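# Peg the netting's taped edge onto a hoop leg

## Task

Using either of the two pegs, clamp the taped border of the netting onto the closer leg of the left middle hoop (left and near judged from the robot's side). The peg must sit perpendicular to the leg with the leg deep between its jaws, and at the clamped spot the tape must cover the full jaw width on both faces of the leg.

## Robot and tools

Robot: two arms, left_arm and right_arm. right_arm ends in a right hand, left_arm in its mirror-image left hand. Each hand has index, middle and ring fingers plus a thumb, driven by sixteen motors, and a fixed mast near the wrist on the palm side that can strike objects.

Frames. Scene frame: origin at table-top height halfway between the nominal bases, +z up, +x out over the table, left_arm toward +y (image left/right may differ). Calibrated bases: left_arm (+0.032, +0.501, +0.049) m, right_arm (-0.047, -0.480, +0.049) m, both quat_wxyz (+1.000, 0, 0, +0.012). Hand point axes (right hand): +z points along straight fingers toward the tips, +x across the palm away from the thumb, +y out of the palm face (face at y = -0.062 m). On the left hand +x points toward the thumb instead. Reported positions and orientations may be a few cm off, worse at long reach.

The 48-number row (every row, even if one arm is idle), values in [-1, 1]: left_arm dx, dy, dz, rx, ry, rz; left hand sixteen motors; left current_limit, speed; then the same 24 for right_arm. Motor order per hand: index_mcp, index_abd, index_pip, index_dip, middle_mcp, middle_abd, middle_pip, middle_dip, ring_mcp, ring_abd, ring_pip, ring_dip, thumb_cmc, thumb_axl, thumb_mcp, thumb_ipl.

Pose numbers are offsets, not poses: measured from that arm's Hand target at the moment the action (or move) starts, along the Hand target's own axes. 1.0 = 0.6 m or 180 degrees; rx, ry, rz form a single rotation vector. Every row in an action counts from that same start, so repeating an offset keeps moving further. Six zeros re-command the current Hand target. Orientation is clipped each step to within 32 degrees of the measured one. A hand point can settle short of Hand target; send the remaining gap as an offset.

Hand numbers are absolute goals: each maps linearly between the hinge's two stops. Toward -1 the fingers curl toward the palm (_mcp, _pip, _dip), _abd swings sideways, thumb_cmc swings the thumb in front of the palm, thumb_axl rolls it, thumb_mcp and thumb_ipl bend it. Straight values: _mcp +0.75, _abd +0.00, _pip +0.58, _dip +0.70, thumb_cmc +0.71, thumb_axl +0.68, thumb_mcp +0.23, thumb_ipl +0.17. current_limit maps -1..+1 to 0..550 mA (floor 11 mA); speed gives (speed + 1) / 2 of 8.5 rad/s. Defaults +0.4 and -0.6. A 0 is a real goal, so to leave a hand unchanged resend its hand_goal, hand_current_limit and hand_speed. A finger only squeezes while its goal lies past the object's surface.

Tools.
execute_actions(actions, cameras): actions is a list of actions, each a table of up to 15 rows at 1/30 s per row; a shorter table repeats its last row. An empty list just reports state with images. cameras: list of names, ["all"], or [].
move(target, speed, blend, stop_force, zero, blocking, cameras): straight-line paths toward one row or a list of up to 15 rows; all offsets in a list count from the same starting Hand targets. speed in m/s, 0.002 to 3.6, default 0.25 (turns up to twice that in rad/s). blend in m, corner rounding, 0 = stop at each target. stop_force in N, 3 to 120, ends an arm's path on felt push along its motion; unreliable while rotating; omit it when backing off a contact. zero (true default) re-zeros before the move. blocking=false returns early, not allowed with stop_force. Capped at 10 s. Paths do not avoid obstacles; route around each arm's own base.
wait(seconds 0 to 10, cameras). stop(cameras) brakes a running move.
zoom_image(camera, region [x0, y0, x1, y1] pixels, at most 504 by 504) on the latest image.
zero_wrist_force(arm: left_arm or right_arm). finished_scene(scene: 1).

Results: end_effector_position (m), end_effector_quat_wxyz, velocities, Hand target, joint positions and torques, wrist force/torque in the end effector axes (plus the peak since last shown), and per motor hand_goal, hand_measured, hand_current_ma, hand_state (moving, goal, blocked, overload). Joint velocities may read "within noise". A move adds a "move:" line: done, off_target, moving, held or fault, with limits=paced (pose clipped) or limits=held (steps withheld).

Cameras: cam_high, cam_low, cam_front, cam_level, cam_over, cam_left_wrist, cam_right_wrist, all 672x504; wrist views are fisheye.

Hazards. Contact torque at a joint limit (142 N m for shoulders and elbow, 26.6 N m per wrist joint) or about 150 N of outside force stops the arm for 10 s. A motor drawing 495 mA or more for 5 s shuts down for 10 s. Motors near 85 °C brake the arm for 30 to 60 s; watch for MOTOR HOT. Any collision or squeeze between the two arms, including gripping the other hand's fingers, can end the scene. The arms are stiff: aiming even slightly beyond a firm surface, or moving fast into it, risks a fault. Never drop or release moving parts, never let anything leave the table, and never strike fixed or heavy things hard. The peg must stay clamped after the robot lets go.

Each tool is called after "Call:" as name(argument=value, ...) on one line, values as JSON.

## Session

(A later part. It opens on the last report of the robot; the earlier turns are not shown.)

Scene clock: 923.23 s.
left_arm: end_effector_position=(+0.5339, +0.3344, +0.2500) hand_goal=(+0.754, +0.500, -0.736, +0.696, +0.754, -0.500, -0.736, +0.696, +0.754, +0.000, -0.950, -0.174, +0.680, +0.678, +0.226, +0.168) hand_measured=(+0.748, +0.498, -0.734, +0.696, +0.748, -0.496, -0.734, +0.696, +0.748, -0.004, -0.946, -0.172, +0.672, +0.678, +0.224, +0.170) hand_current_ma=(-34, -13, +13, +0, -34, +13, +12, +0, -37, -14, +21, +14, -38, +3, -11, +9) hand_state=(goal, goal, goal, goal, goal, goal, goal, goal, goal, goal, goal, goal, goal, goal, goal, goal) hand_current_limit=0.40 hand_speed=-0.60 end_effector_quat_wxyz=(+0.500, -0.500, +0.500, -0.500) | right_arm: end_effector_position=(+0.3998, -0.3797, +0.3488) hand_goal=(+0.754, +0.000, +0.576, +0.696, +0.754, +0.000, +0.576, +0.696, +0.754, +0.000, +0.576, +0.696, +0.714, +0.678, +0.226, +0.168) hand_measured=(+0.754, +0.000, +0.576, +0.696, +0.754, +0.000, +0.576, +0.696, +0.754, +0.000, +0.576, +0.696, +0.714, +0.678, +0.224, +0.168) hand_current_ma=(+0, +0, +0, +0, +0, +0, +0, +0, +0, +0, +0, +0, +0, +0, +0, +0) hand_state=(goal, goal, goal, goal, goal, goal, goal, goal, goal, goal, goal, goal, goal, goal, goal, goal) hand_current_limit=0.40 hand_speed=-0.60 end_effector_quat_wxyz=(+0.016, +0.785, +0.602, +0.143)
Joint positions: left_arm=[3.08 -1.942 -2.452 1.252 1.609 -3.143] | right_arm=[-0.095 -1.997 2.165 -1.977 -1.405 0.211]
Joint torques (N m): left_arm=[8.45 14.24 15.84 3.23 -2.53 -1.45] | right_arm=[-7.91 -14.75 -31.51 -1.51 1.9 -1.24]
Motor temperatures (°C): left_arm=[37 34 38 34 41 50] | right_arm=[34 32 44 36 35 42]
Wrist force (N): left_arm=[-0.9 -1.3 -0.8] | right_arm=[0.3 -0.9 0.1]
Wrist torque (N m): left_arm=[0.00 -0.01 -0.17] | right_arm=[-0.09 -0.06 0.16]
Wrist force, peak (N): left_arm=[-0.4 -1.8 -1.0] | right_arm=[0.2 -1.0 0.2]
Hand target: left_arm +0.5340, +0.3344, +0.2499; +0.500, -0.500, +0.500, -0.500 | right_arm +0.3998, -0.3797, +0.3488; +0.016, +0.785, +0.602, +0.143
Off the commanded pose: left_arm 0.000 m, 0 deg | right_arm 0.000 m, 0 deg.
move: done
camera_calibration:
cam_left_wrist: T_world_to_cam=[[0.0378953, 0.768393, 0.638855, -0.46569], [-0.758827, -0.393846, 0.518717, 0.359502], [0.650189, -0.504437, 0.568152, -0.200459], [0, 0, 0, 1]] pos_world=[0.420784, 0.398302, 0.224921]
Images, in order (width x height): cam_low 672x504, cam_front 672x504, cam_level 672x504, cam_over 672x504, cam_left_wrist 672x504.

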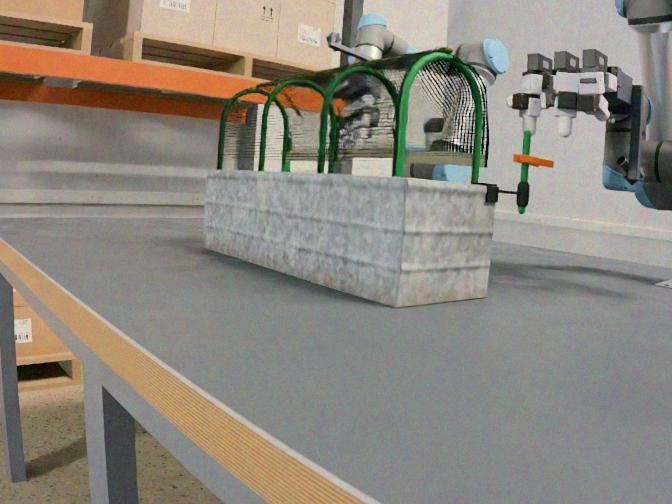

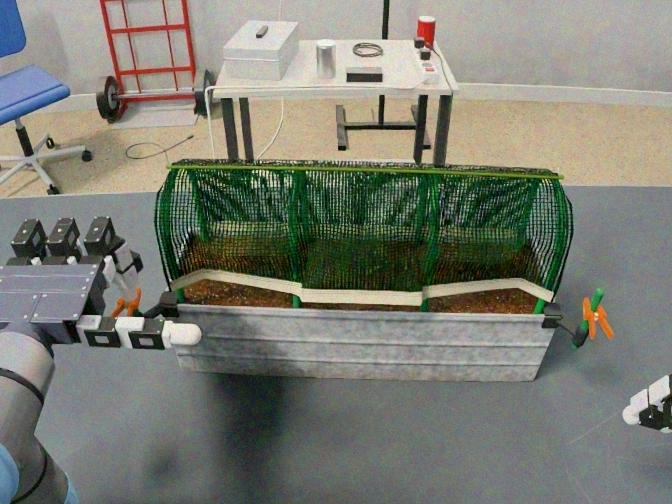

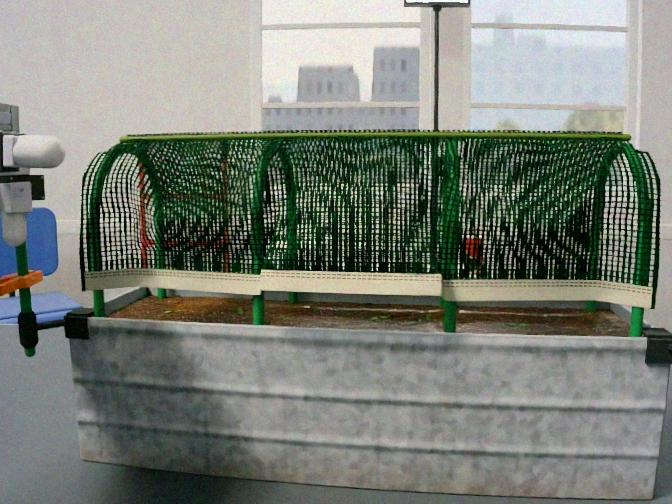

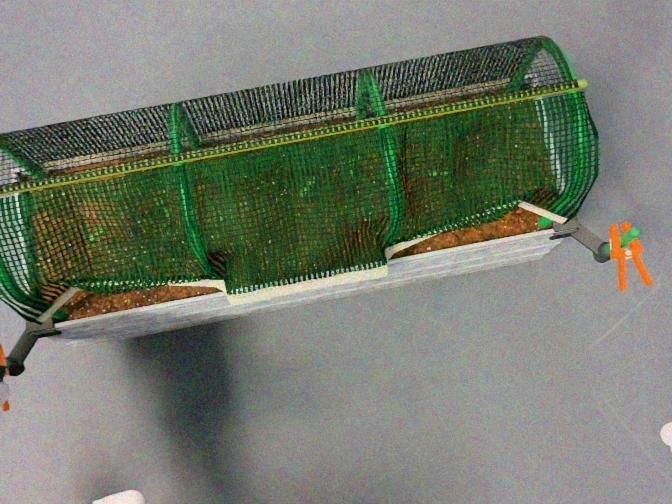

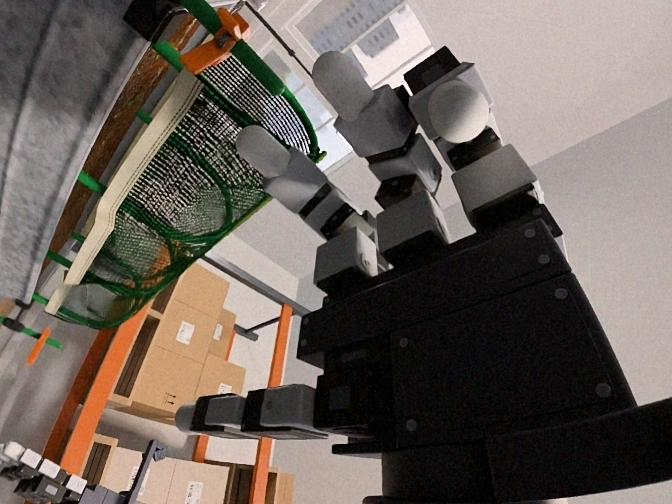

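Call:
move(target=[0, 0.0933, 0, 0, 0, 0, 0.754, 0.5, -0.737, 0.696, 0.754, -0.5, -0.737, 0.696, 0.754, 0, -0.95, -0.174, 0.68, 0.678, 0.226, 0.168, 0.4, -0.6, 0, 0, 0, 0, 0, 0, 0.754, 0, 0.576, 0.696, 0.754, 0, 0.576, 0.696, 0.754, 0, 0.576, 0.696, 0.714, 0.678, 0.226, 0.168, 0.4, -0.6], speed=0.06, cameras=["cam_front", "cam_low", "cam_left_wrist"])

Call:
zoom_image(camera="cam_front", region=[50, 220, 200, 370])

Call:
zoom_image(camera="cam_left_wrist", region=[180, 20, 480, 220])

Call:
zoom_image(camera="cam_low", region=[470, 90, 620, 240])

Scene clock: 943.53 s.
left_arm: end_effector_position=(+0.5340, +0.3344, +0.1941) hand_goal=(+0.754, +0.500, -0.736, +0.696, +0.754, -0.500, -0.736, +0.696, +0.754, +0.000, -0.950, -0.174, +0.680, +0.678, +0.226, +0.168) hand_measured=(+0.748, +0.498, -0.734, +0.696, +0.748, -0.496, -0.734, +0.696, +0.748, -0.004, -0.946, -0.172, +0.672, +0.678, +0.224, +0.170) hand_current_ma=(-34, -13, +13, +0, -34, +13, +12, +0, -37, -14, +21, +14, -38, +3, -11, +9) hand_state=(goal, goal, goal, goal, goal, goal, goal, goal, goal, goal, goal, goal, goal, goal, goal, goal) hand_current_limit=0.40 hand_speed=-0.60 end_effector_quat_wxyz=(+0.500, -0.500, +0.500, -0.500) end_effector_velocity=(+0.000, +0.000, -0.002) end_effector_angular_velocity=(-0.001, +0.002, +0.000) | right_arm: end_effector_position=(+0.3998, -0.3797, +0.3488) hand_goal=(+0.754, +0.000, +0.576, +0.696, +0.754, +0.000, +0.576, +0.696, +0.754, +0.000, +0.576, +0.696, +0.714, +0.678, +0.226, +0.168) hand_measured=(+0.754, +0.000, +0.576, +0.696, +0.754, +0.000, +0.576, +0.696, +0.754, +0.000, +0.576, +0.696, +0.714, +0.678, +0.224, +0.168) hand_current_ma=(+0, +0, +0, +0, +0, +0, +0, +0, +0, +0, +0, +0, +0, +0, +0, +0) hand_state=(goal, goal, goal, goal, goal, goal, goal, goal, goal, goal, goal, goal, goal, goal, goal, goal) hand_current_limit=0.40 hand_speed=-0.60 end_effector_quat_wxyz=(+0.016, +0.785, +0.602, +0.143)
Joint positions: left_arm=[3.079 -2.144 -2.449 1.451 1.609 -3.143] | right_arm=[-0.095 -1.997 2.165 -1.977 -1.405 0.211]
Joint velocities: left_arm=[0 -0.006 0 0.004 0 -0.002] | right_arm=[within noise]
Joint torques (N m): left_arm=[-9.33 17.3 11.71 3.38 2.46 -0.6] | right_arm=[-6.18 -13.61 -30.84 -1.6 1.57 -1.25]
Wrist force (N): left_arm=[-0.9 -1.3 -1.0] | right_arm=[0.0 -0.7 0.2]
Wrist torque (N m): left_arm=[0.01 -0.02 -0.17] | right_arm=[-0.07 -0.03 0.14]
Wrist force, peak (N): left_arm=[-0.7 -1.7 -0.9] | right_arm=[0.1 -1.0 0.1]
Hand target: left_arm +0.5340, +0.3344, +0.1940; +0.500, -0.500, +0.500, -0.500 | right_arm +0.3998, -0.3797, +0.3488; +0.016, +0.785, +0.602, +0.143
Off the commanded pose: left_arm 0.000 m, 0 deg | right_arm 0.000 m, 0 deg.
move: done
camera_calibration:
cam_left_wrist: T_world_to_cam=[[0.0378953, 0.768393, 0.638855, -0.429918], [-0.758827, -0.393846, 0.518717, 0.388626], [0.650189, -0.504437, 0.568152, -0.168708], [0, 0, 0, 1]] pos_world=[0.420884, 0.398302, 0.168921]
Images, in order (width x height): cam_low 672x504, cam_front 672x504, cam_left_wrist 672x504.

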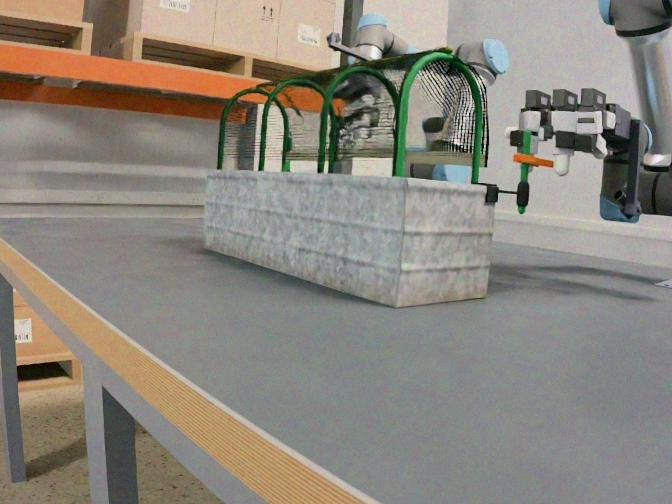

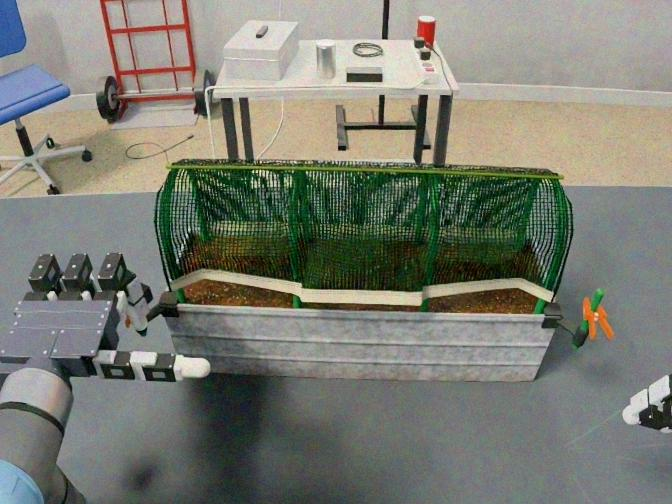

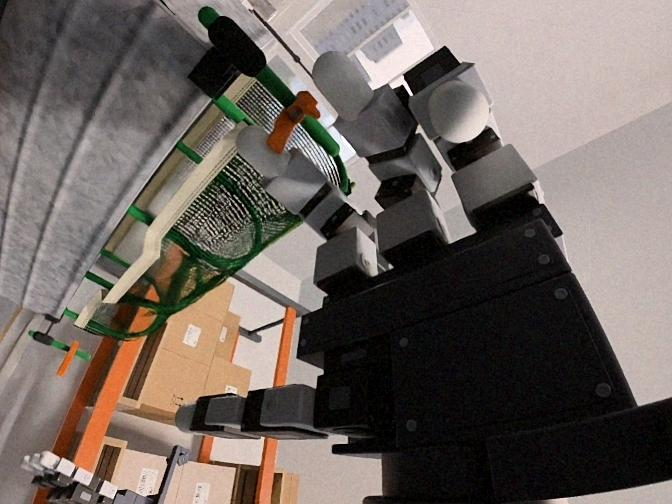

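Scaled by 3.360 from the camera's 672x504 image, which has a finer 960x720 frame.

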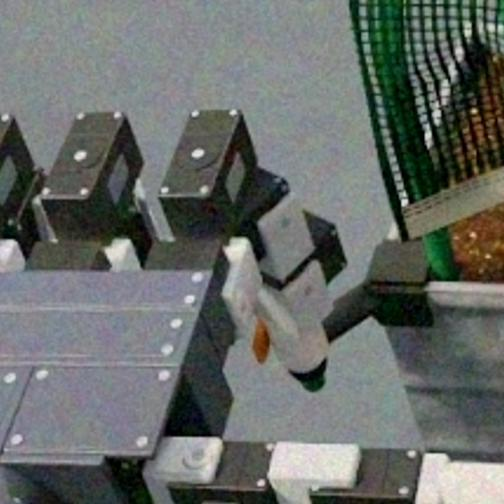

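Scaled by 1.680 from the camera's 672x504 image, which has a finer 960x720 frame.

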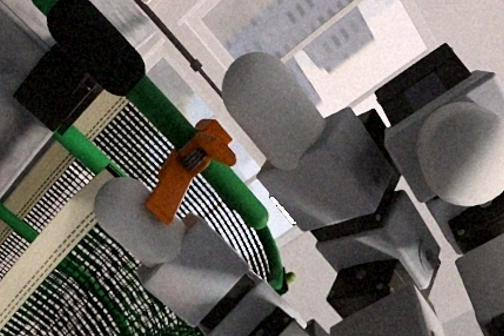

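Scaled by 3.360 from the camera's 672x504 image, which has a finer 960x720 frame.

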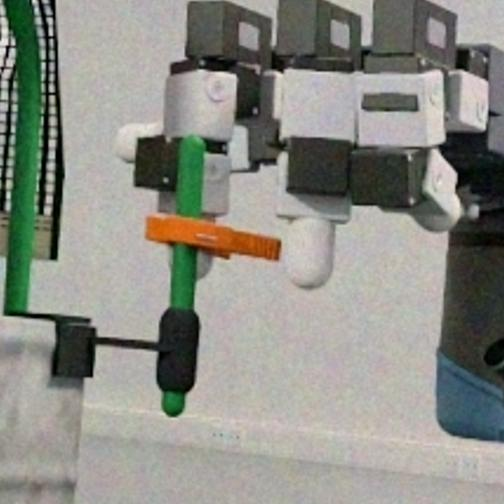

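Call:
move(target=[[0, 0, 0, 0, 0, 0, 0.754, 0.0, -0.737, 0.696, 0.754, 0.0, -0.737, 0.696, 0.754, 0, -0.95, -0.174, 0.68, 0.678, 0.226, 0.168, 0.6, -0.93, 0, 0, 0, 0, 0, 0, 0.754, 0, 0.576, 0.696, 0.754, 0, 0.576, 0.696, 0.754, 0, 0.576, 0.696, 0.714, 0.678, 0.226, 0.168, 0.4, -0.6], [0, 0, 0, 0, 0, 0, 0.754, -0.2, -0.737, 0.696, 0.754, 0.2, -0.737, 0.696, 0.754, 0, -0.95, -0.174, 0.68, 0.678, 0.226, 0.168, 0.6, -0.93, 0, 0, 0, 0, 0, 0, 0.754, 0, 0.576, 0.696, 0.754, 0, 0.576, 0.696, 0.754, 0, 0.576, 0.696, 0.714, 0.678, 0.226, 0.168, 0.4, -0.6]], speed=0.06, cameras=["cam_low", "cam_left_wrist", "cam_over"])

Call:
zoom_image(camera="cam_left_wrist", region=[180, 20, 480, 220])

Call:
zoom_image(camera="cam_low", region=[470, 90, 620, 240])

Scene clock: 966.00 s.
left_arm: end_effector_position=(+0.5340, +0.3344, +0.1940) hand_goal=(+0.754, -0.200, -0.736, +0.696, +0.754, +0.200, -0.736, +0.696, +0.754, +0.000, -0.950, -0.174, +0.680, +0.678, +0.226, +0.168) hand_measured=(+0.750, +0.046, -0.724, +0.702, +0.754, +0.140, -0.738, +0.698, +0.748, -0.004, -0.946, -0.172, +0.672, +0.678, +0.224, +0.170) hand_current_ma=(-23, +440, +65, +32, +2, -262, -7, +5, -37, -14, +21, +14, -38, +3, -11, +9) hand_state=(goal, blocked, goal, goal, goal, blocked, goal, goal, goal, goal, goal, goal, goal, goal, goal, goal) hand_current_limit=0.60 hand_speed=-0.93 end_effector_quat_wxyz=(+0.500, -0.500, +0.500, -0.500) | right_arm: end_effector_position=(+0.3998, -0.3797, +0.3488) hand_goal=(+0.754, +0.000, +0.576, +0.696, +0.754, +0.000, +0.576, +0.696, +0.754, +0.000, +0.576, +0.696, +0.714, +0.678, +0.226, +0.168) hand_measured=(+0.754, +0.000, +0.576, +0.696, +0.754, +0.000, +0.576, +0.696, +0.754, +0.000, +0.576, +0.696, +0.714, +0.678, +0.224, +0.168) hand_current_ma=(+0, +0, +0, +0, +0, +0, +0, +0, +0, +0, +0, +0, +0, +0, +0, +0) hand_state=(goal, goal, goal, goal, goal, goal, goal, goal, goal, goal, goal, goal, goal, goal, goal, goal) hand_current_limit=0.40 hand_speed=-0.60 end_effector_quat_wxyz=(+0.016, +0.785, +0.602, +0.143)
Joint positions: left_arm=[3.079 -2.144 -2.449 1.452 1.609 -3.143] | right_arm=[-0.095 -1.997 2.165 -1.977 -1.405 0.211]
Joint torques (N m): left_arm=[-4.37 17.95 10.29 3.27 -1.16 -0.75] | right_arm=[-7.78 -14.29 -30.83 -1.84 1.91 -1.1]
Wrist force (N): left_arm=[2.6 -1.1 0.2] | right_arm=[0.4 -0.7 0.2]
Wrist torque (N m): left_arm=[0.01 0.15 -0.10] | right_arm=[-0.07 -0.07 0.16]
Wrist force, peak (N): left_arm=[2.6 -1.5 0.5] | right_arm=[0.2 -1.0 0.0]
Hand target: left_arm +0.5340, +0.3344, +0.1940; +0.500, -0.500, +0.500, -0.500 | right_arm +0.3998, -0.3797, +0.3488; +0.016, +0.785, +0.602, +0.143
Off the commanded pose: left_arm 0.000 m, 0 deg | right_arm 0.000 m, 0 deg.
move: done
camera_calibration:
cam_left_wrist: T_world_to_cam=[[0.0378047, 0.768397, 0.638856, -0.429741], [-0.758912, -0.393834, 0.518601, 0.388688], [0.650095, -0.504441, 0.568257, -0.168678], [0, 0, 0, 1]] pos_world=[0.420883, 0.398202, 0.168821]
Images, in order (width x height): cam_low 672x504, cam_over 672x504, cam_left_wrist 672x504.

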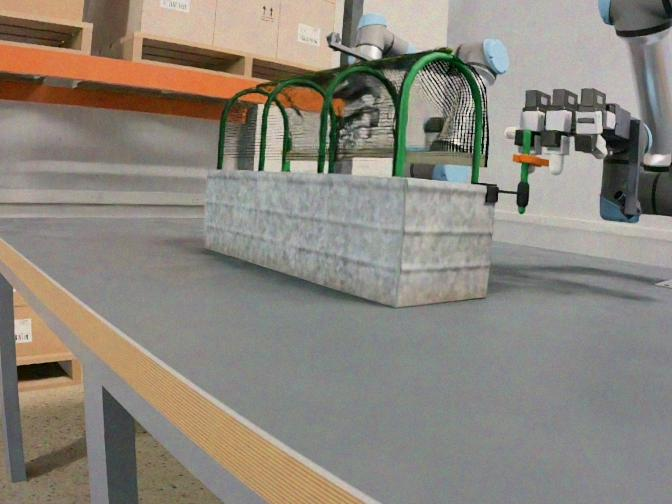

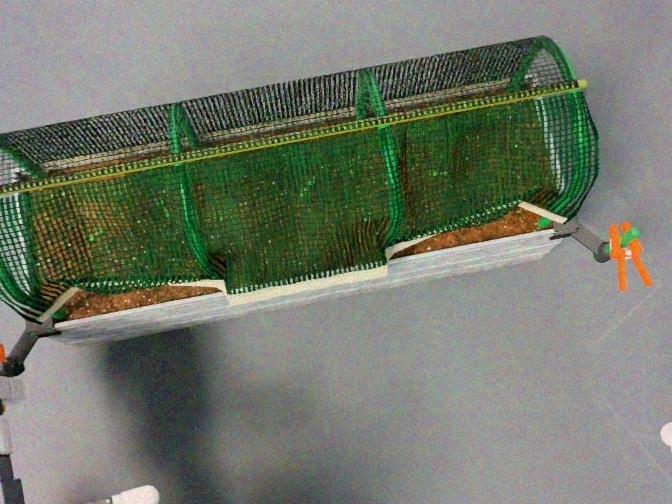

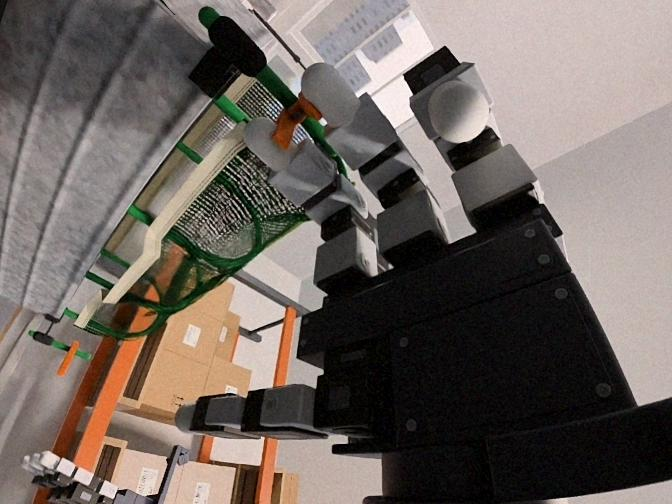

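Scaled by 1.680 from the camera's 672x504 image, which has a finer 960x720 frame.

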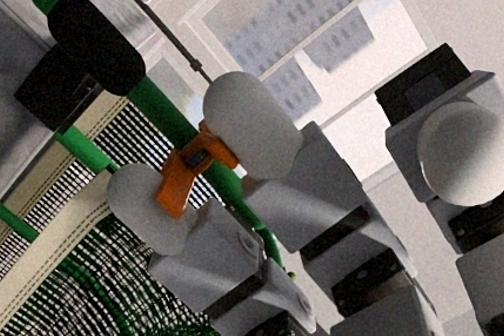

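Scaled by 3.360 from the camera's 672x504 image, which has a finer 960x720 frame.

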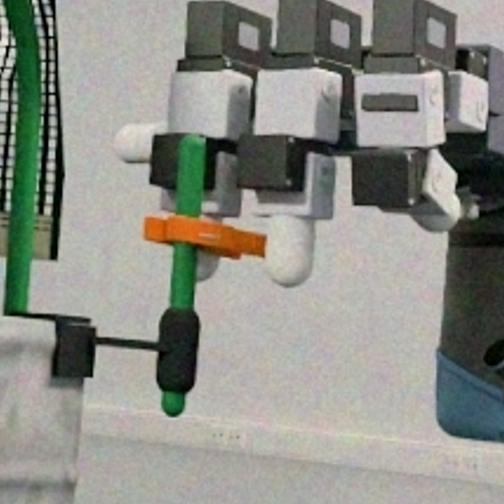

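Call:
move(target=[0, 0, 0, 0, 0, 0, 0.754, -0.35, -0.737, 0.696, 0.754, 0.4, -0.737, 0.696, 0.754, 0, -0.95, -0.174, 0.68, 0.678, 0.226, 0.168, 0.78, -0.93, 0, 0, 0, 0, 0, 0, 0.754, 0, 0.576, 0.696, 0.754, 0, 0.576, 0.696, 0.754, 0, 0.576, 0.696, 0.714, 0.678, 0.226, 0.168, 0.4, -0.6], speed=0.06, cameras=["cam_low", "cam_left_wrist"])

Call:
zoom_image(camera="cam_left_wrist", region=[180, 20, 480, 220])

Call:
zoom_image(camera="cam_low", region=[470, 90, 620, 240])

Scene clock: 989.70 s.
left_arm: end_effector_position=(+0.5340, +0.3344, +0.1940) hand_goal=(+0.754, -0.350, -0.736, +0.696, +0.754, +0.400, -0.736, +0.696, +0.754, +0.000, -0.950, -0.174, +0.680, +0.678, +0.226, +0.168) hand_measured=(+0.750, -0.244, -0.788, +0.674, +0.752, +0.374, -0.812, +0.668, +0.748, -0.004, -0.946, -0.172, +0.672, +0.678, +0.224, +0.170) hand_current_ma=(-23, +465, -259, -110, -12, -116, -383, -139, -37, -14, +21, +14, -38, +3, -11, +9) hand_state=(goal, blocked, blocked, blocked, goal, blocked, blocked, blocked, goal, goal, goal, goal, goal, goal, goal, goal) hand_current_limit=0.78 hand_speed=-0.93 end_effector_quat_wxyz=(+0.500, -0.500, +0.500, -0.500) | right_arm: end_effector_position=(+0.3998, -0.3797, +0.3488) hand_goal=(+0.754, +0.000, +0.576, +0.696, +0.754, +0.000, +0.576, +0.696, +0.754, +0.000, +0.576, +0.696, +0.714, +0.678, +0.226, +0.168) hand_measured=(+0.754, +0.000, +0.576, +0.696, +0.754, +0.000, +0.576, +0.696, +0.754, +0.000, +0.576, +0.696, +0.714, +0.678, +0.224, +0.168) hand_current_ma=(+0, +0, +0, +0, +0, +0, +0, +0, +0, +0, +0, +0, +0, +0, +0, +0) hand_state=(goal, goal, goal, goal, goal, goal, goal, goal, goal, goal, goal, goal, goal, goal, goal, goal) hand_current_limit=0.40 hand_speed=-0.60 end_effector_quat_wxyz=(+0.016, +0.785, +0.602, +0.143)
Joint positions: left_arm=[3.079 -2.144 -2.449 1.452 1.609 -3.143] | right_arm=[-0.095 -1.997 2.165 -1.977 -1.405 0.211]
Joint torques (N m): left_arm=[3.01 20.29 7.95 2.84 1.09 0.66] | right_arm=[-6.65 -14.01 -31.13 -1.59 1.76 -1.1]
Wrist force (N): left_arm=[2.0 -1.8 -0.5] | right_arm=[0.4 -0.8 0.3]
Wrist torque (N m): left_arm=[-0.02 0.15 -0.11] | right_arm=[-0.09 -0.08 0.17]
Wrist force, peak (N): left_arm=[3.1 -1.7 0.4] | right_arm=[0.2 -1.0 0.1]
Hand target: left_arm +0.5340, +0.3344, +0.1940; +0.500, -0.500, +0.500, -0.500 | right_arm +0.3998, -0.3797, +0.3488; +0.016, +0.785, +0.602, +0.143
Off the commanded pose: left_arm 0.000 m, 0 deg | right_arm 0.000 m, 0 deg.
move: done
camera_calibration:
cam_left_wrist: T_world_to_cam=[[0.0378047, 0.768397, 0.638856, -0.429741], [-0.758912, -0.393834, 0.518601, 0.388688], [0.650095, -0.504441, 0.568257, -0.168678], [0, 0, 0, 1]] pos_world=[0.420883, 0.398202, 0.168821]
Images, in order (width x height): cam_low 672x504, cam_left_wrist 672x504.

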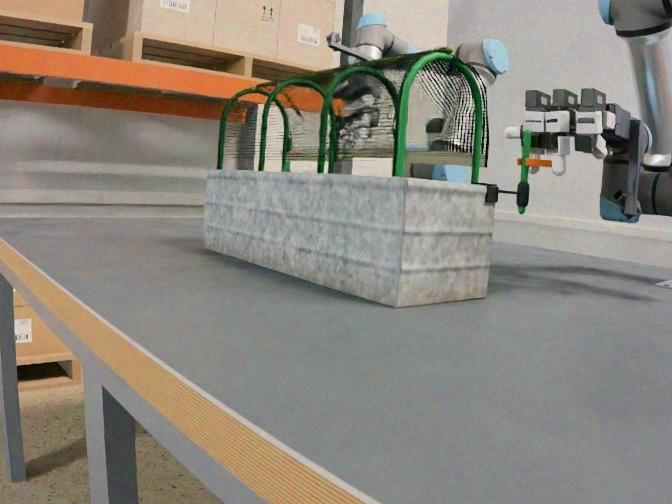

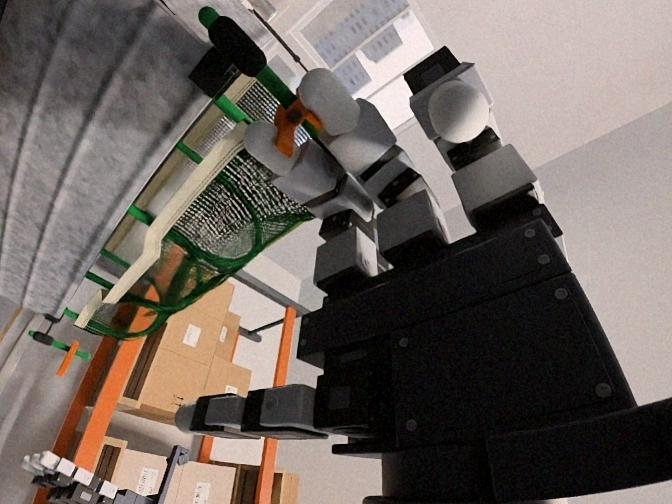

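Scaled by 1.680 from the camera's 672x504 image, which has a finer 960x720 frame.

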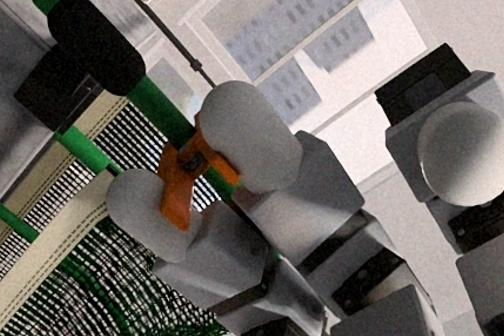

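Scaled by 3.360 from the camera's 672x504 image, which has a finer 960x720 frame.

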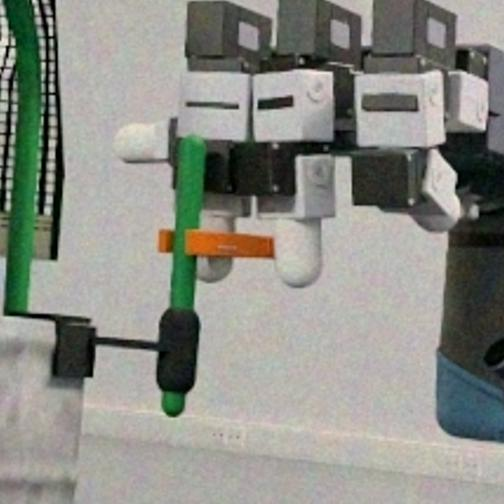

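Call:
move(target=[0.005, 0, 0, 0, 0, 0, 0.754, -0.35, -0.737, 0.696, 0.754, 0.4, -0.737, 0.696, 0.754, 0, -0.95, -0.174, 0.68, 0.678, 0.226, 0.168, 0.78, -0.93, 0, 0, 0, 0, 0, 0, 0.754, 0, 0.576, 0.696, 0.754, 0, 0.576, 0.696, 0.754, 0, 0.576, 0.696, 0.714, 0.678, 0.226, 0.168, 0.4, -0.6], speed=0.03, cameras=["cam_low", "cam_left_wrist", "cam_front"])

Call:
zoom_image(camera="cam_left_wrist", region=[200, 30, 400, 180])

Call:
zoom_image(camera="cam_low", region=[490, 110, 590, 210])

Call:
zoom_image(camera="cam_front", region=[80, 240, 200, 350])

Scene clock: 1027.47 s.
left_arm: end_effector_position=(+0.5340, +0.3315, +0.1940) hand_goal=(+0.754, -0.350, -0.736, +0.696, +0.754, +0.400, -0.736, +0.696, +0.754, +0.000, -0.950, -0.174, +0.680, +0.678, +0.226, +0.168) hand_measured=(+0.750, -0.252, -0.788, +0.674, +0.748, +0.374, -0.822, +0.666, +0.748, -0.004, -0.946, -0.172, +0.672, +0.678, +0.224, +0.170) hand_current_ma=(-23, +432, -262, -110, -30, -116, -431, -157, -37, -14, +21, +14, -38, +3, -11, +9) hand_state=(goal, blocked, blocked, blocked, goal, blocked, blocked, blocked, goal, goal, goal, goal, goal, goal, goal, goal) hand_current_limit=0.78 hand_speed=-0.93 end_effector_quat_wxyz=(+0.500, -0.500, +0.500, -0.500) | right_arm: end_effector_position=(+0.3998, -0.3797, +0.3488) hand_goal=(+0.754, +0.000, +0.576, +0.696, +0.754, +0.000, +0.576, +0.696, +0.754, +0.000, +0.576, +0.696, +0.714, +0.678, +0.226, +0.168) hand_measured=(+0.754, +0.000, +0.576, +0.696, +0.754, +0.000, +0.576, +0.696, +0.754, +0.000, +0.576, +0.696, +0.714, +0.678, +0.224, +0.168) hand_current_ma=(+0, +0, +0, +0, +0, +0, +0, +0, +0, +0, +0, +0, +0, +0, +0, +0) hand_state=(goal, goal, goal, goal, goal, goal, goal, goal, goal, goal, goal, goal, goal, goal, goal, goal) hand_current_limit=0.40 hand_speed=-0.60 end_effector_quat_wxyz=(+0.016, +0.785, +0.602, +0.143)
Joint positions: left_arm=[3.069 -2.145 -2.445 1.449 1.619 -3.143] | right_arm=[-0.095 -1.997 2.165 -1.977 -1.405 0.211]
Joint torques (N m): left_arm=[-6.71 17.51 12.63 0.17 3.26 0.82] | right_arm=[-6.97 -14.26 -31.07 -1.72 1.54 -1.09]
Wrist force (N): left_arm=[1.5 -1.8 -1.0] | right_arm=[0.1 -0.6 0.3]
Wrist torque (N m): left_arm=[0.00 0.07 -0.10] | right_arm=[-0.07 -0.03 0.14]
Wrist force, peak (N): left_arm=[2.3 -1.9 -0.6] | right_arm=[0.3 -1.0 0.2]
Hand target: left_arm +0.5340, +0.3314, +0.1940; +0.500, -0.500, +0.500, -0.500 | right_arm +0.3998, -0.3797, +0.3488; +0.016, +0.785, +0.602, +0.143
Off the commanded pose: left_arm 0.000 m, 0 deg | right_arm 0.000 m, 0 deg.
move: done
camera_calibration:
cam_left_wrist: T_world_to_cam=[[0.0378047, 0.768397, 0.638856, -0.42759], [-0.758912, -0.393834, 0.518601, 0.387586], [0.650095, -0.504441, 0.568257, -0.170091], [0, 0, 0, 1]] pos_world=[0.420883, 0.395402, 0.168821]
Images, in order (width x height): cam_low 672x504, cam_front 672x504, cam_left_wrist 672x504.

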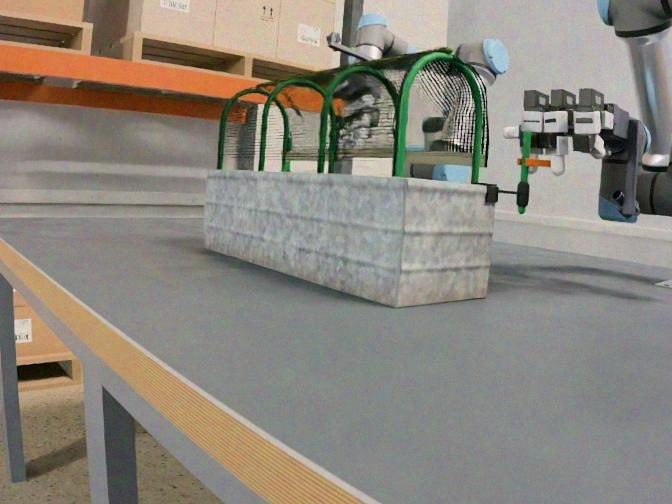

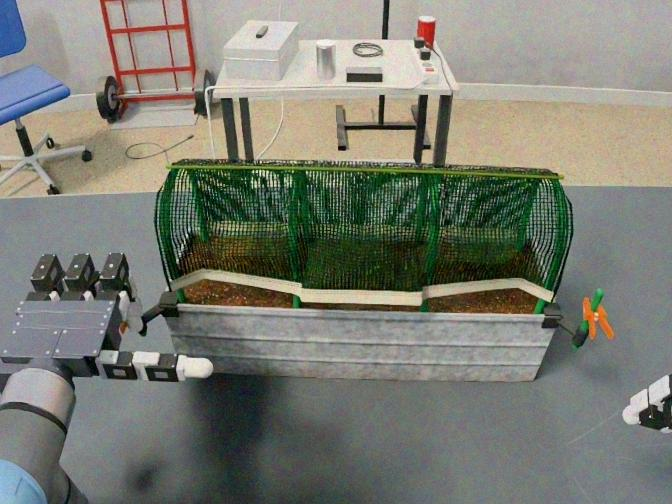

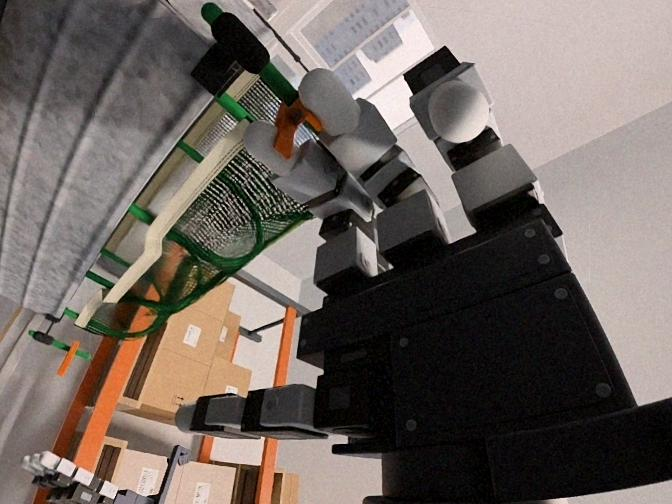

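Scaled by 2.520 from the camera's 672x504 image, which has a finer 960x720 frame.

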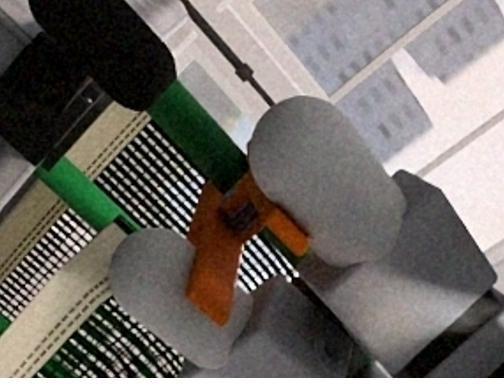

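Scaled by 5.040 from the camera's 672x504 image, which has a finer 960x720 frame.

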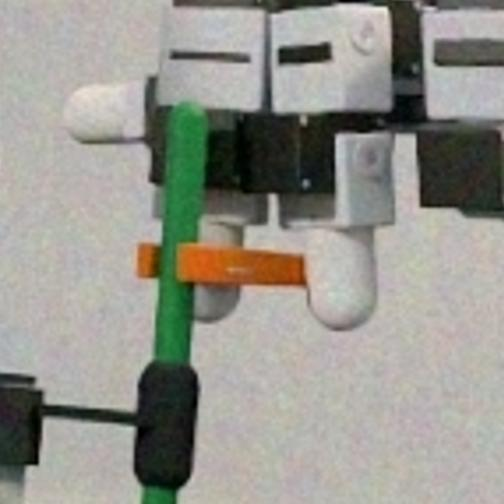

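Scaled by 4.200 from the camera's 672x504 image, which has a finer 960x720 frame.

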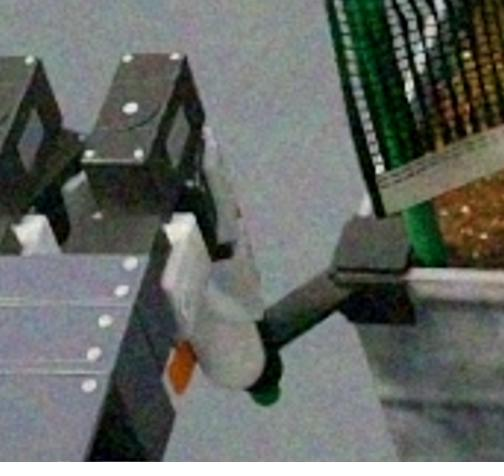

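Call:
execute_actions(actions=[], cameras=["cam_level", "cam_left_wrist", "cam_high"])

Call:
zoom_image(camera="cam_left_wrist", region=[240, 60, 350, 170])

Call:
zoom_image(camera="cam_level", region=[0, 200, 120, 370])

Call:
zoom_image(camera="cam_high", region=[110, 190, 230, 290])

Scene clock: 1056.23 s.
left_arm: end_effector_position=(+0.5340, +0.3314, +0.1940) hand_goal=(+0.754, -0.350, -0.736, +0.696, +0.754, +0.400, -0.736, +0.696, +0.754, +0.000, -0.950, -0.174, +0.680, +0.678, +0.226, +0.168) hand_measured=(+0.750, -0.252, -0.788, +0.674, +0.748, +0.374, -0.822, +0.664, +0.748, -0.004, -0.946, -0.172, +0.672, +0.678, +0.224, +0.170) hand_current_ma=(-23, +431, -262, -110, -31, -116, -432, -157, -37, -14, +21, +14, -38, +3, -11, +9) hand_state=(goal, blocked, blocked, blocked, goal, blocked, blocked, blocked, goal, goal, goal, goal, goal, goal, goal, goal) hand_current_limit=0.78 hand_speed=-0.93 end_effector_quat_wxyz=(+0.500, -0.500, +0.500, -0.500) | right_arm: end_effector_position=(+0.3998, -0.3797, +0.3488) hand_goal=(+0.754, +0.000, +0.576, +0.696, +0.754, +0.000, +0.576, +0.696, +0.754, +0.000, +0.576, +0.696, +0.714, +0.678, +0.226, +0.168) hand_measured=(+0.754, +0.000, +0.576, +0.696, +0.754, +0.000, +0.576, +0.696, +0.754, +0.000, +0.576, +0.696, +0.714, +0.678, +0.224, +0.168) hand_current_ma=(+0, +0, +0, +0, +0, +0, +0, +0, +0, +0, +0, +0, +0, +0, +0, +0) hand_state=(goal, goal, goal, goal, goal, goal, goal, goal, goal, goal, goal, goal, goal, goal, goal, goal) hand_current_limit=0.40 hand_speed=-0.60 end_effector_quat_wxyz=(+0.016, +0.785, +0.602, +0.143)
Joint positions: left_arm=[3.069 -2.145 -2.445 1.448 1.62 -3.143] | right_arm=[-0.095 -1.997 2.165 -1.977 -1.405 0.211]
Joint velocities: within noise
Joint torques (N m): left_arm=[-7.74 17.58 12.2 0.2 3.24 0.74] | right_arm=[-7.03 -14.51 -30.28 -1.67 1.64 -1.28]
Motor temperatures (°C): left_arm=[37 34 38 34 40 50] | right_arm=[34 32 44 36 35 42]
Wrist force (N): left_arm=[1.2 -1.9 -1.0] | right_arm=[0.2 -0.6 0.0]
Wrist torque (N m): left_arm=[-0.02 0.11 -0.11] | right_arm=[-0.05 -0.04 0.14]
Wrist force, peak (N): left_arm=[1.4 -2.1 -1.4] | right_arm=[0.0 -1.0 0.2]
Hand target: left_arm +0.5340, +0.3314, +0.1940; +0.500, -0.500, +0.500, -0.500 | right_arm +0.3998, -0.3797, +0.3488; +0.016, +0.785, +0.602, +0.143
Off the commanded pose: left_arm 0.000 m, 0 deg | right_arm 0.000 m, 0 deg.
camera_calibration:
cam_left_wrist: T_world_to_cam=[[0.0378047, 0.768397, 0.638856, -0.427513], [-0.758912, -0.393834, 0.518601, 0.387546], [0.650095, -0.504441, 0.568257, -0.170141], [0, 0, 0, 1]] pos_world=[0.420883, 0.395302, 0.168821]
Images, in order (width x height): cam_high 672x504, cam_level 672x504, cam_left_wrist 672x504.

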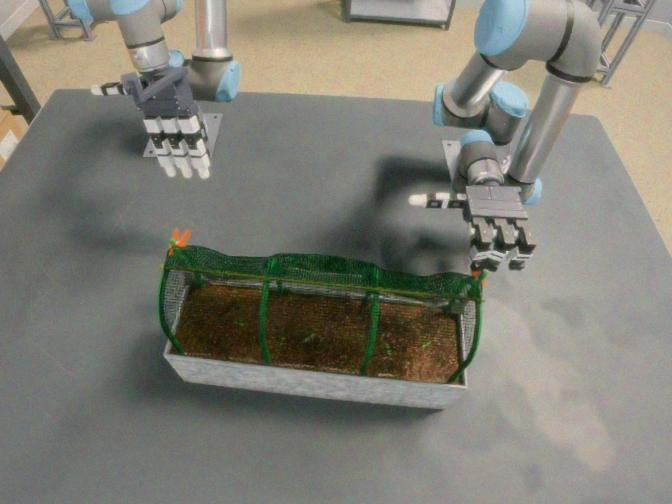

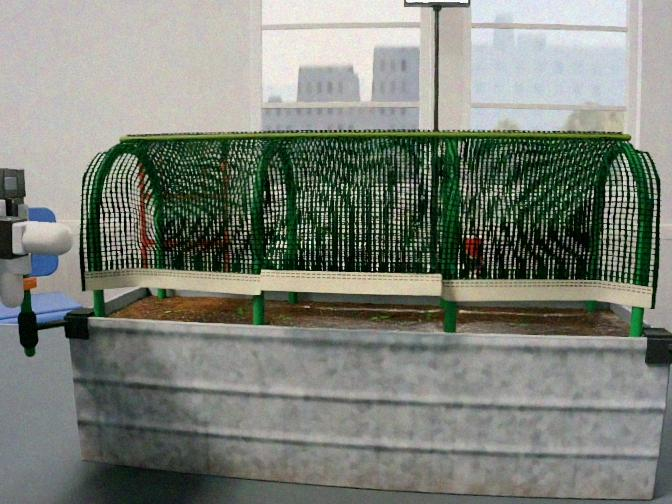

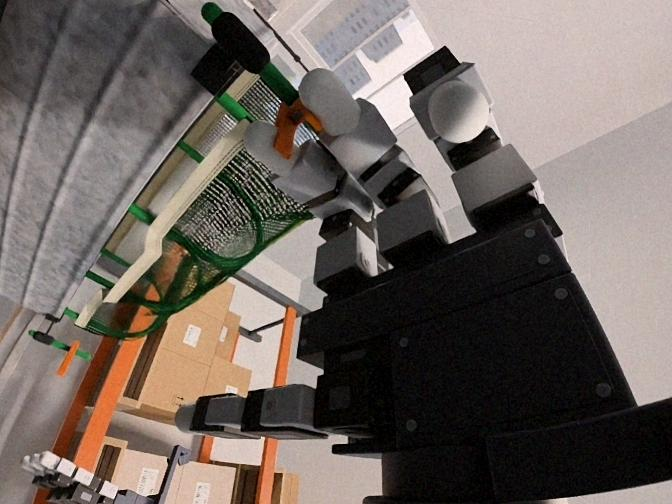

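Scaled by 4.582 from the camera's 672x504 image, which has a finer 960x720 frame.

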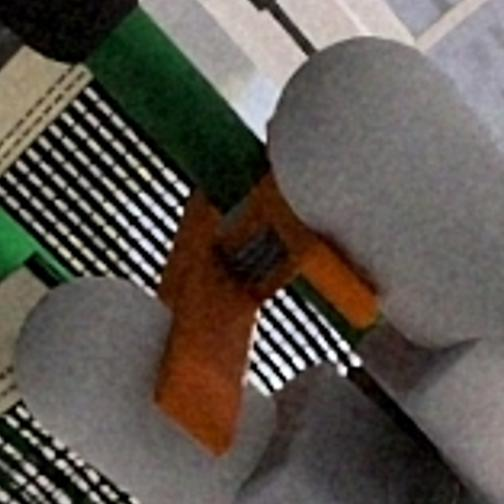

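Scaled by 2.965 from the camera's 672x504 image, which has a finer 960x720 frame.

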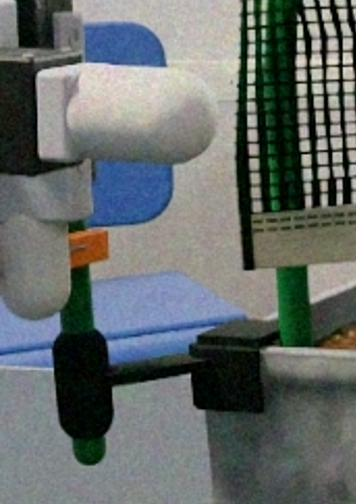

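Scaled by 4.200 from the camera's 672x504 image, which has a finer 960x720 frame.

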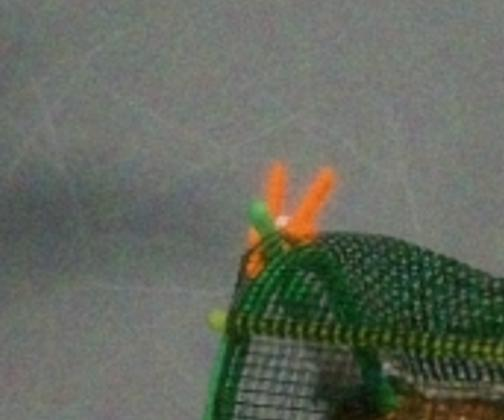

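Call:
move(target=[[0, 0, 0, 0, 0, 0, 0.754, 0.2, -0.737, 0.696, 0.754, -0.2, -0.737, 0.696, 0.754, 0, -0.95, -0.174, 0.68, 0.678, 0.226, 0.168, 0.6, -0.85, 0, 0, 0, 0, 0, 0, 0.754, 0, 0.576, 0.696, 0.754, 0, 0.576, 0.696, 0.754, 0, 0.576, 0.696, 0.714, 0.678, 0.226, 0.168, 0.4, -0.6], [0, 0, 0, 0, 0, 0, 0.754, 0.5, -0.737, 0.696, 0.754, -0.5, -0.737, 0.696, 0.754, 0, -0.95, -0.174, 0.68, 0.678, 0.226, 0.168, 0.6, -0.85, 0, 0, 0, 0, 0, 0, 0.754, 0, 0.576, 0.696, 0.754, 0, 0.576, 0.696, 0.754, 0, 0.576, 0.696, 0.714, 0.678, 0.226, 0.168, 0.4, -0.6]], speed=0.03, cameras=["cam_low", "cam_left_wrist", "cam_level", "cam_front"])

Call:
zoom_image(camera="cam_left_wrist", region=[220, 40, 370, 190])

Call:
zoom_image(camera="cam_low", region=[490, 110, 590, 210])

Call:
zoom_image(camera="cam_level", region=[0, 200, 120, 370])

Scene clock: 1210.00 s.
left_arm: end_effector_position=(+0.5340, +0.3314, +0.1940) hand_goal=(+0.754, +0.500, -0.736, +0.696, +0.754, -0.500, -0.736, +0.696, +0.754, +0.000, -0.950, -0.174, +0.680, +0.678, +0.226, +0.168) hand_measured=(+0.738, +0.496, -0.740, +0.694, +0.738, -0.496, -0.740, +0.694, +0.748, -0.004, -0.946, -0.172, +0.672, +0.678, +0.224, +0.170) hand_current_ma=(-83, -13, -18, -15, -84, +14, -17, -13, -37, -14, +21, +14, -38, +3, -11, +9) hand_state=(goal, goal, goal, goal, goal, goal, goal, goal, goal, goal, goal, goal, goal, goal, goal, goal) hand_current_limit=0.60 hand_speed=-0.85 end_effector_quat_wxyz=(+0.500, -0.500, +0.500, -0.500) | right_arm: end_effector_position=(+0.3998, -0.3797, +0.3488) hand_goal=(+0.754, +0.000, +0.576, +0.696, +0.754, +0.000, +0.576, +0.696, +0.754, +0.000, +0.576, +0.696, +0.714, +0.678, +0.226, +0.168) hand_measured=(+0.754, +0.000, +0.576, +0.696, +0.754, +0.000, +0.576, +0.696, +0.754, +0.000, +0.576, +0.696, +0.714, +0.678, +0.224, +0.168) hand_current_ma=(+0, +0, +0, +0, +0, +0, +0, +0, +0, +0, +0, +0, +0, +0, +0, +0) hand_state=(goal, goal, goal, goal, goal, goal, goal, goal, goal, goal, goal, goal, goal, goal, goal, goal) hand_current_limit=0.40 hand_speed=-0.60 end_effector_quat_wxyz=(+0.016, +0.785, +0.602, +0.143)
Joint positions: left_arm=[3.069 -2.145 -2.445 1.448 1.62 -3.143] | right_arm=[-0.095 -1.997 2.165 -1.977 -1.405 0.211]
Joint torques (N m): left_arm=[-8.33 17.79 11.21 1.27 0.35 1.08] | right_arm=[-6.46 -14.16 -30.61 -1.7 1.59 -1.24]
Wrist force (N): left_arm=[-0.9 -1.5 -0.9] | right_arm=[0.1 -0.8 0.1]
Wrist torque (N m): left_arm=[-0.02 -0.01 -0.15] | right_arm=[-0.09 -0.04 0.14]
Wrist force, peak (N): left_arm=[-0.4 -2.3 -4.3] | right_arm=[0.4 -1.0 0.1]
Hand target: left_arm +0.5340, +0.3314, +0.1940; +0.500, -0.500, +0.500, -0.500 | right_arm +0.3998, -0.3797, +0.3488; +0.016, +0.785, +0.602, +0.143
Off the commanded pose: left_arm 0.000 m, 0 deg | right_arm 0.000 m, 0 deg.
move: done
camera_calibration:
cam_left_wrist: T_world_to_cam=[[0.0378047, 0.768397, 0.638856, -0.427513], [-0.758912, -0.393834, 0.518601, 0.387546], [0.650095, -0.504441, 0.568257, -0.170141], [0, 0, 0, 1]] pos_world=[0.420883, 0.395302, 0.168821]
Images, in order (width x height): cam_low 672x504, cam_front 672x504, cam_level 672x504, cam_left_wrist 672x504.

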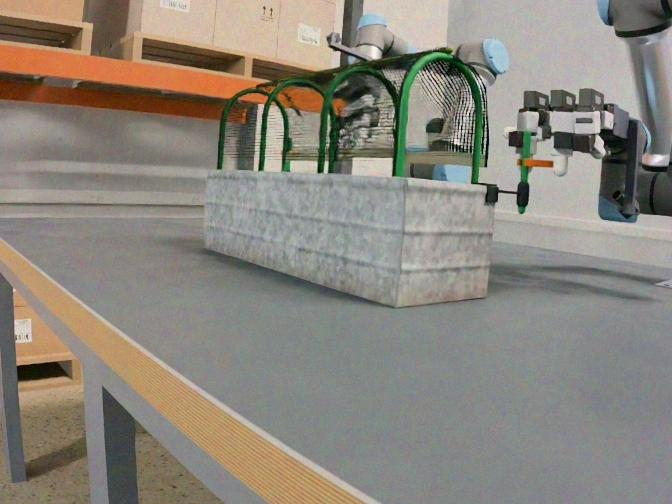

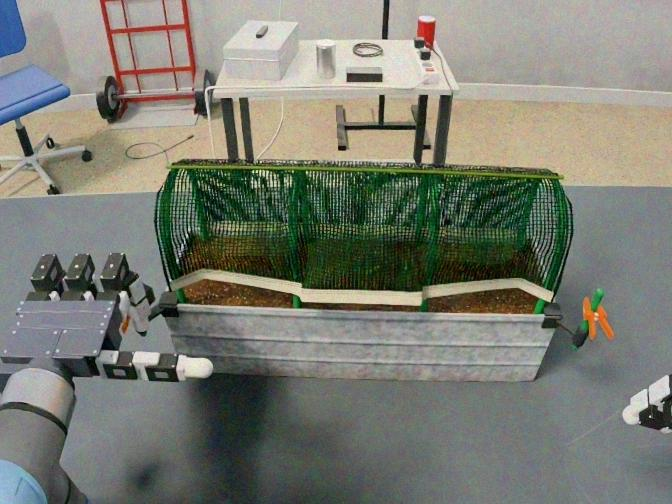

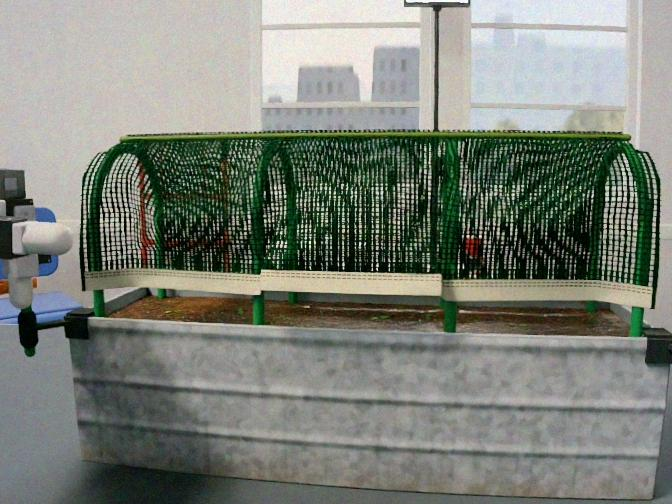

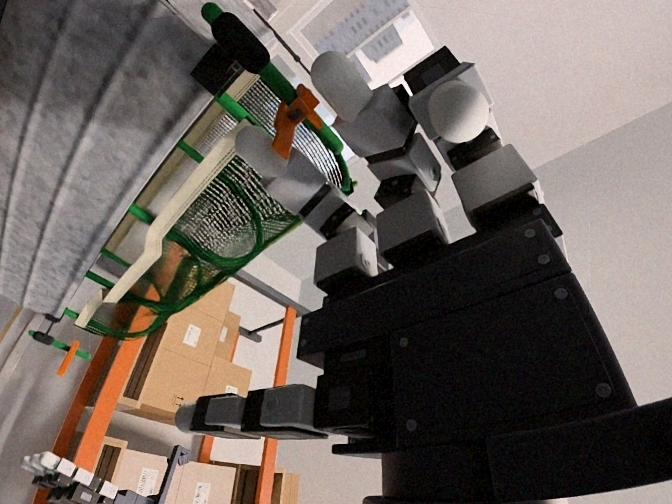

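Scaled by 3.360 from the camera's 672x504 image, which has a finer 960x720 frame.

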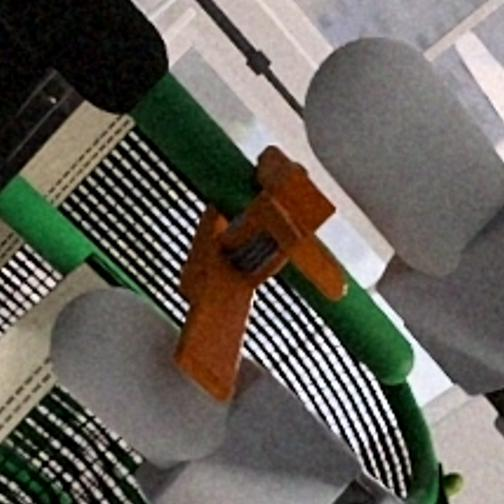

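Scaled by 5.040 from the camera's 672x504 image, which has a finer 960x720 frame.

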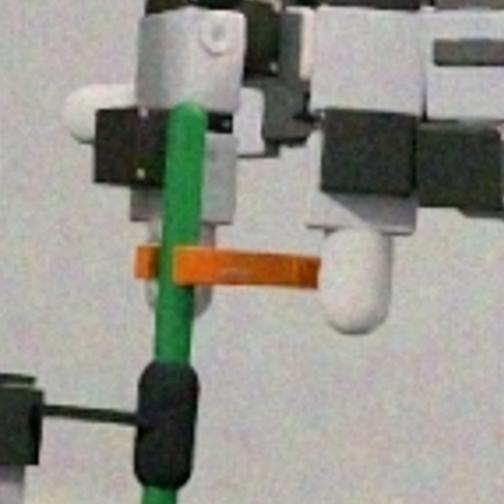

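Scaled by 2.965 from the camera's 672x504 image, which has a finer 960x720 frame.

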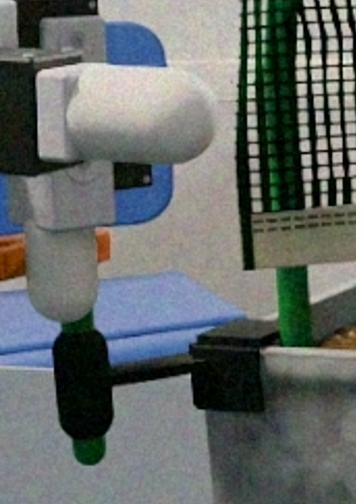

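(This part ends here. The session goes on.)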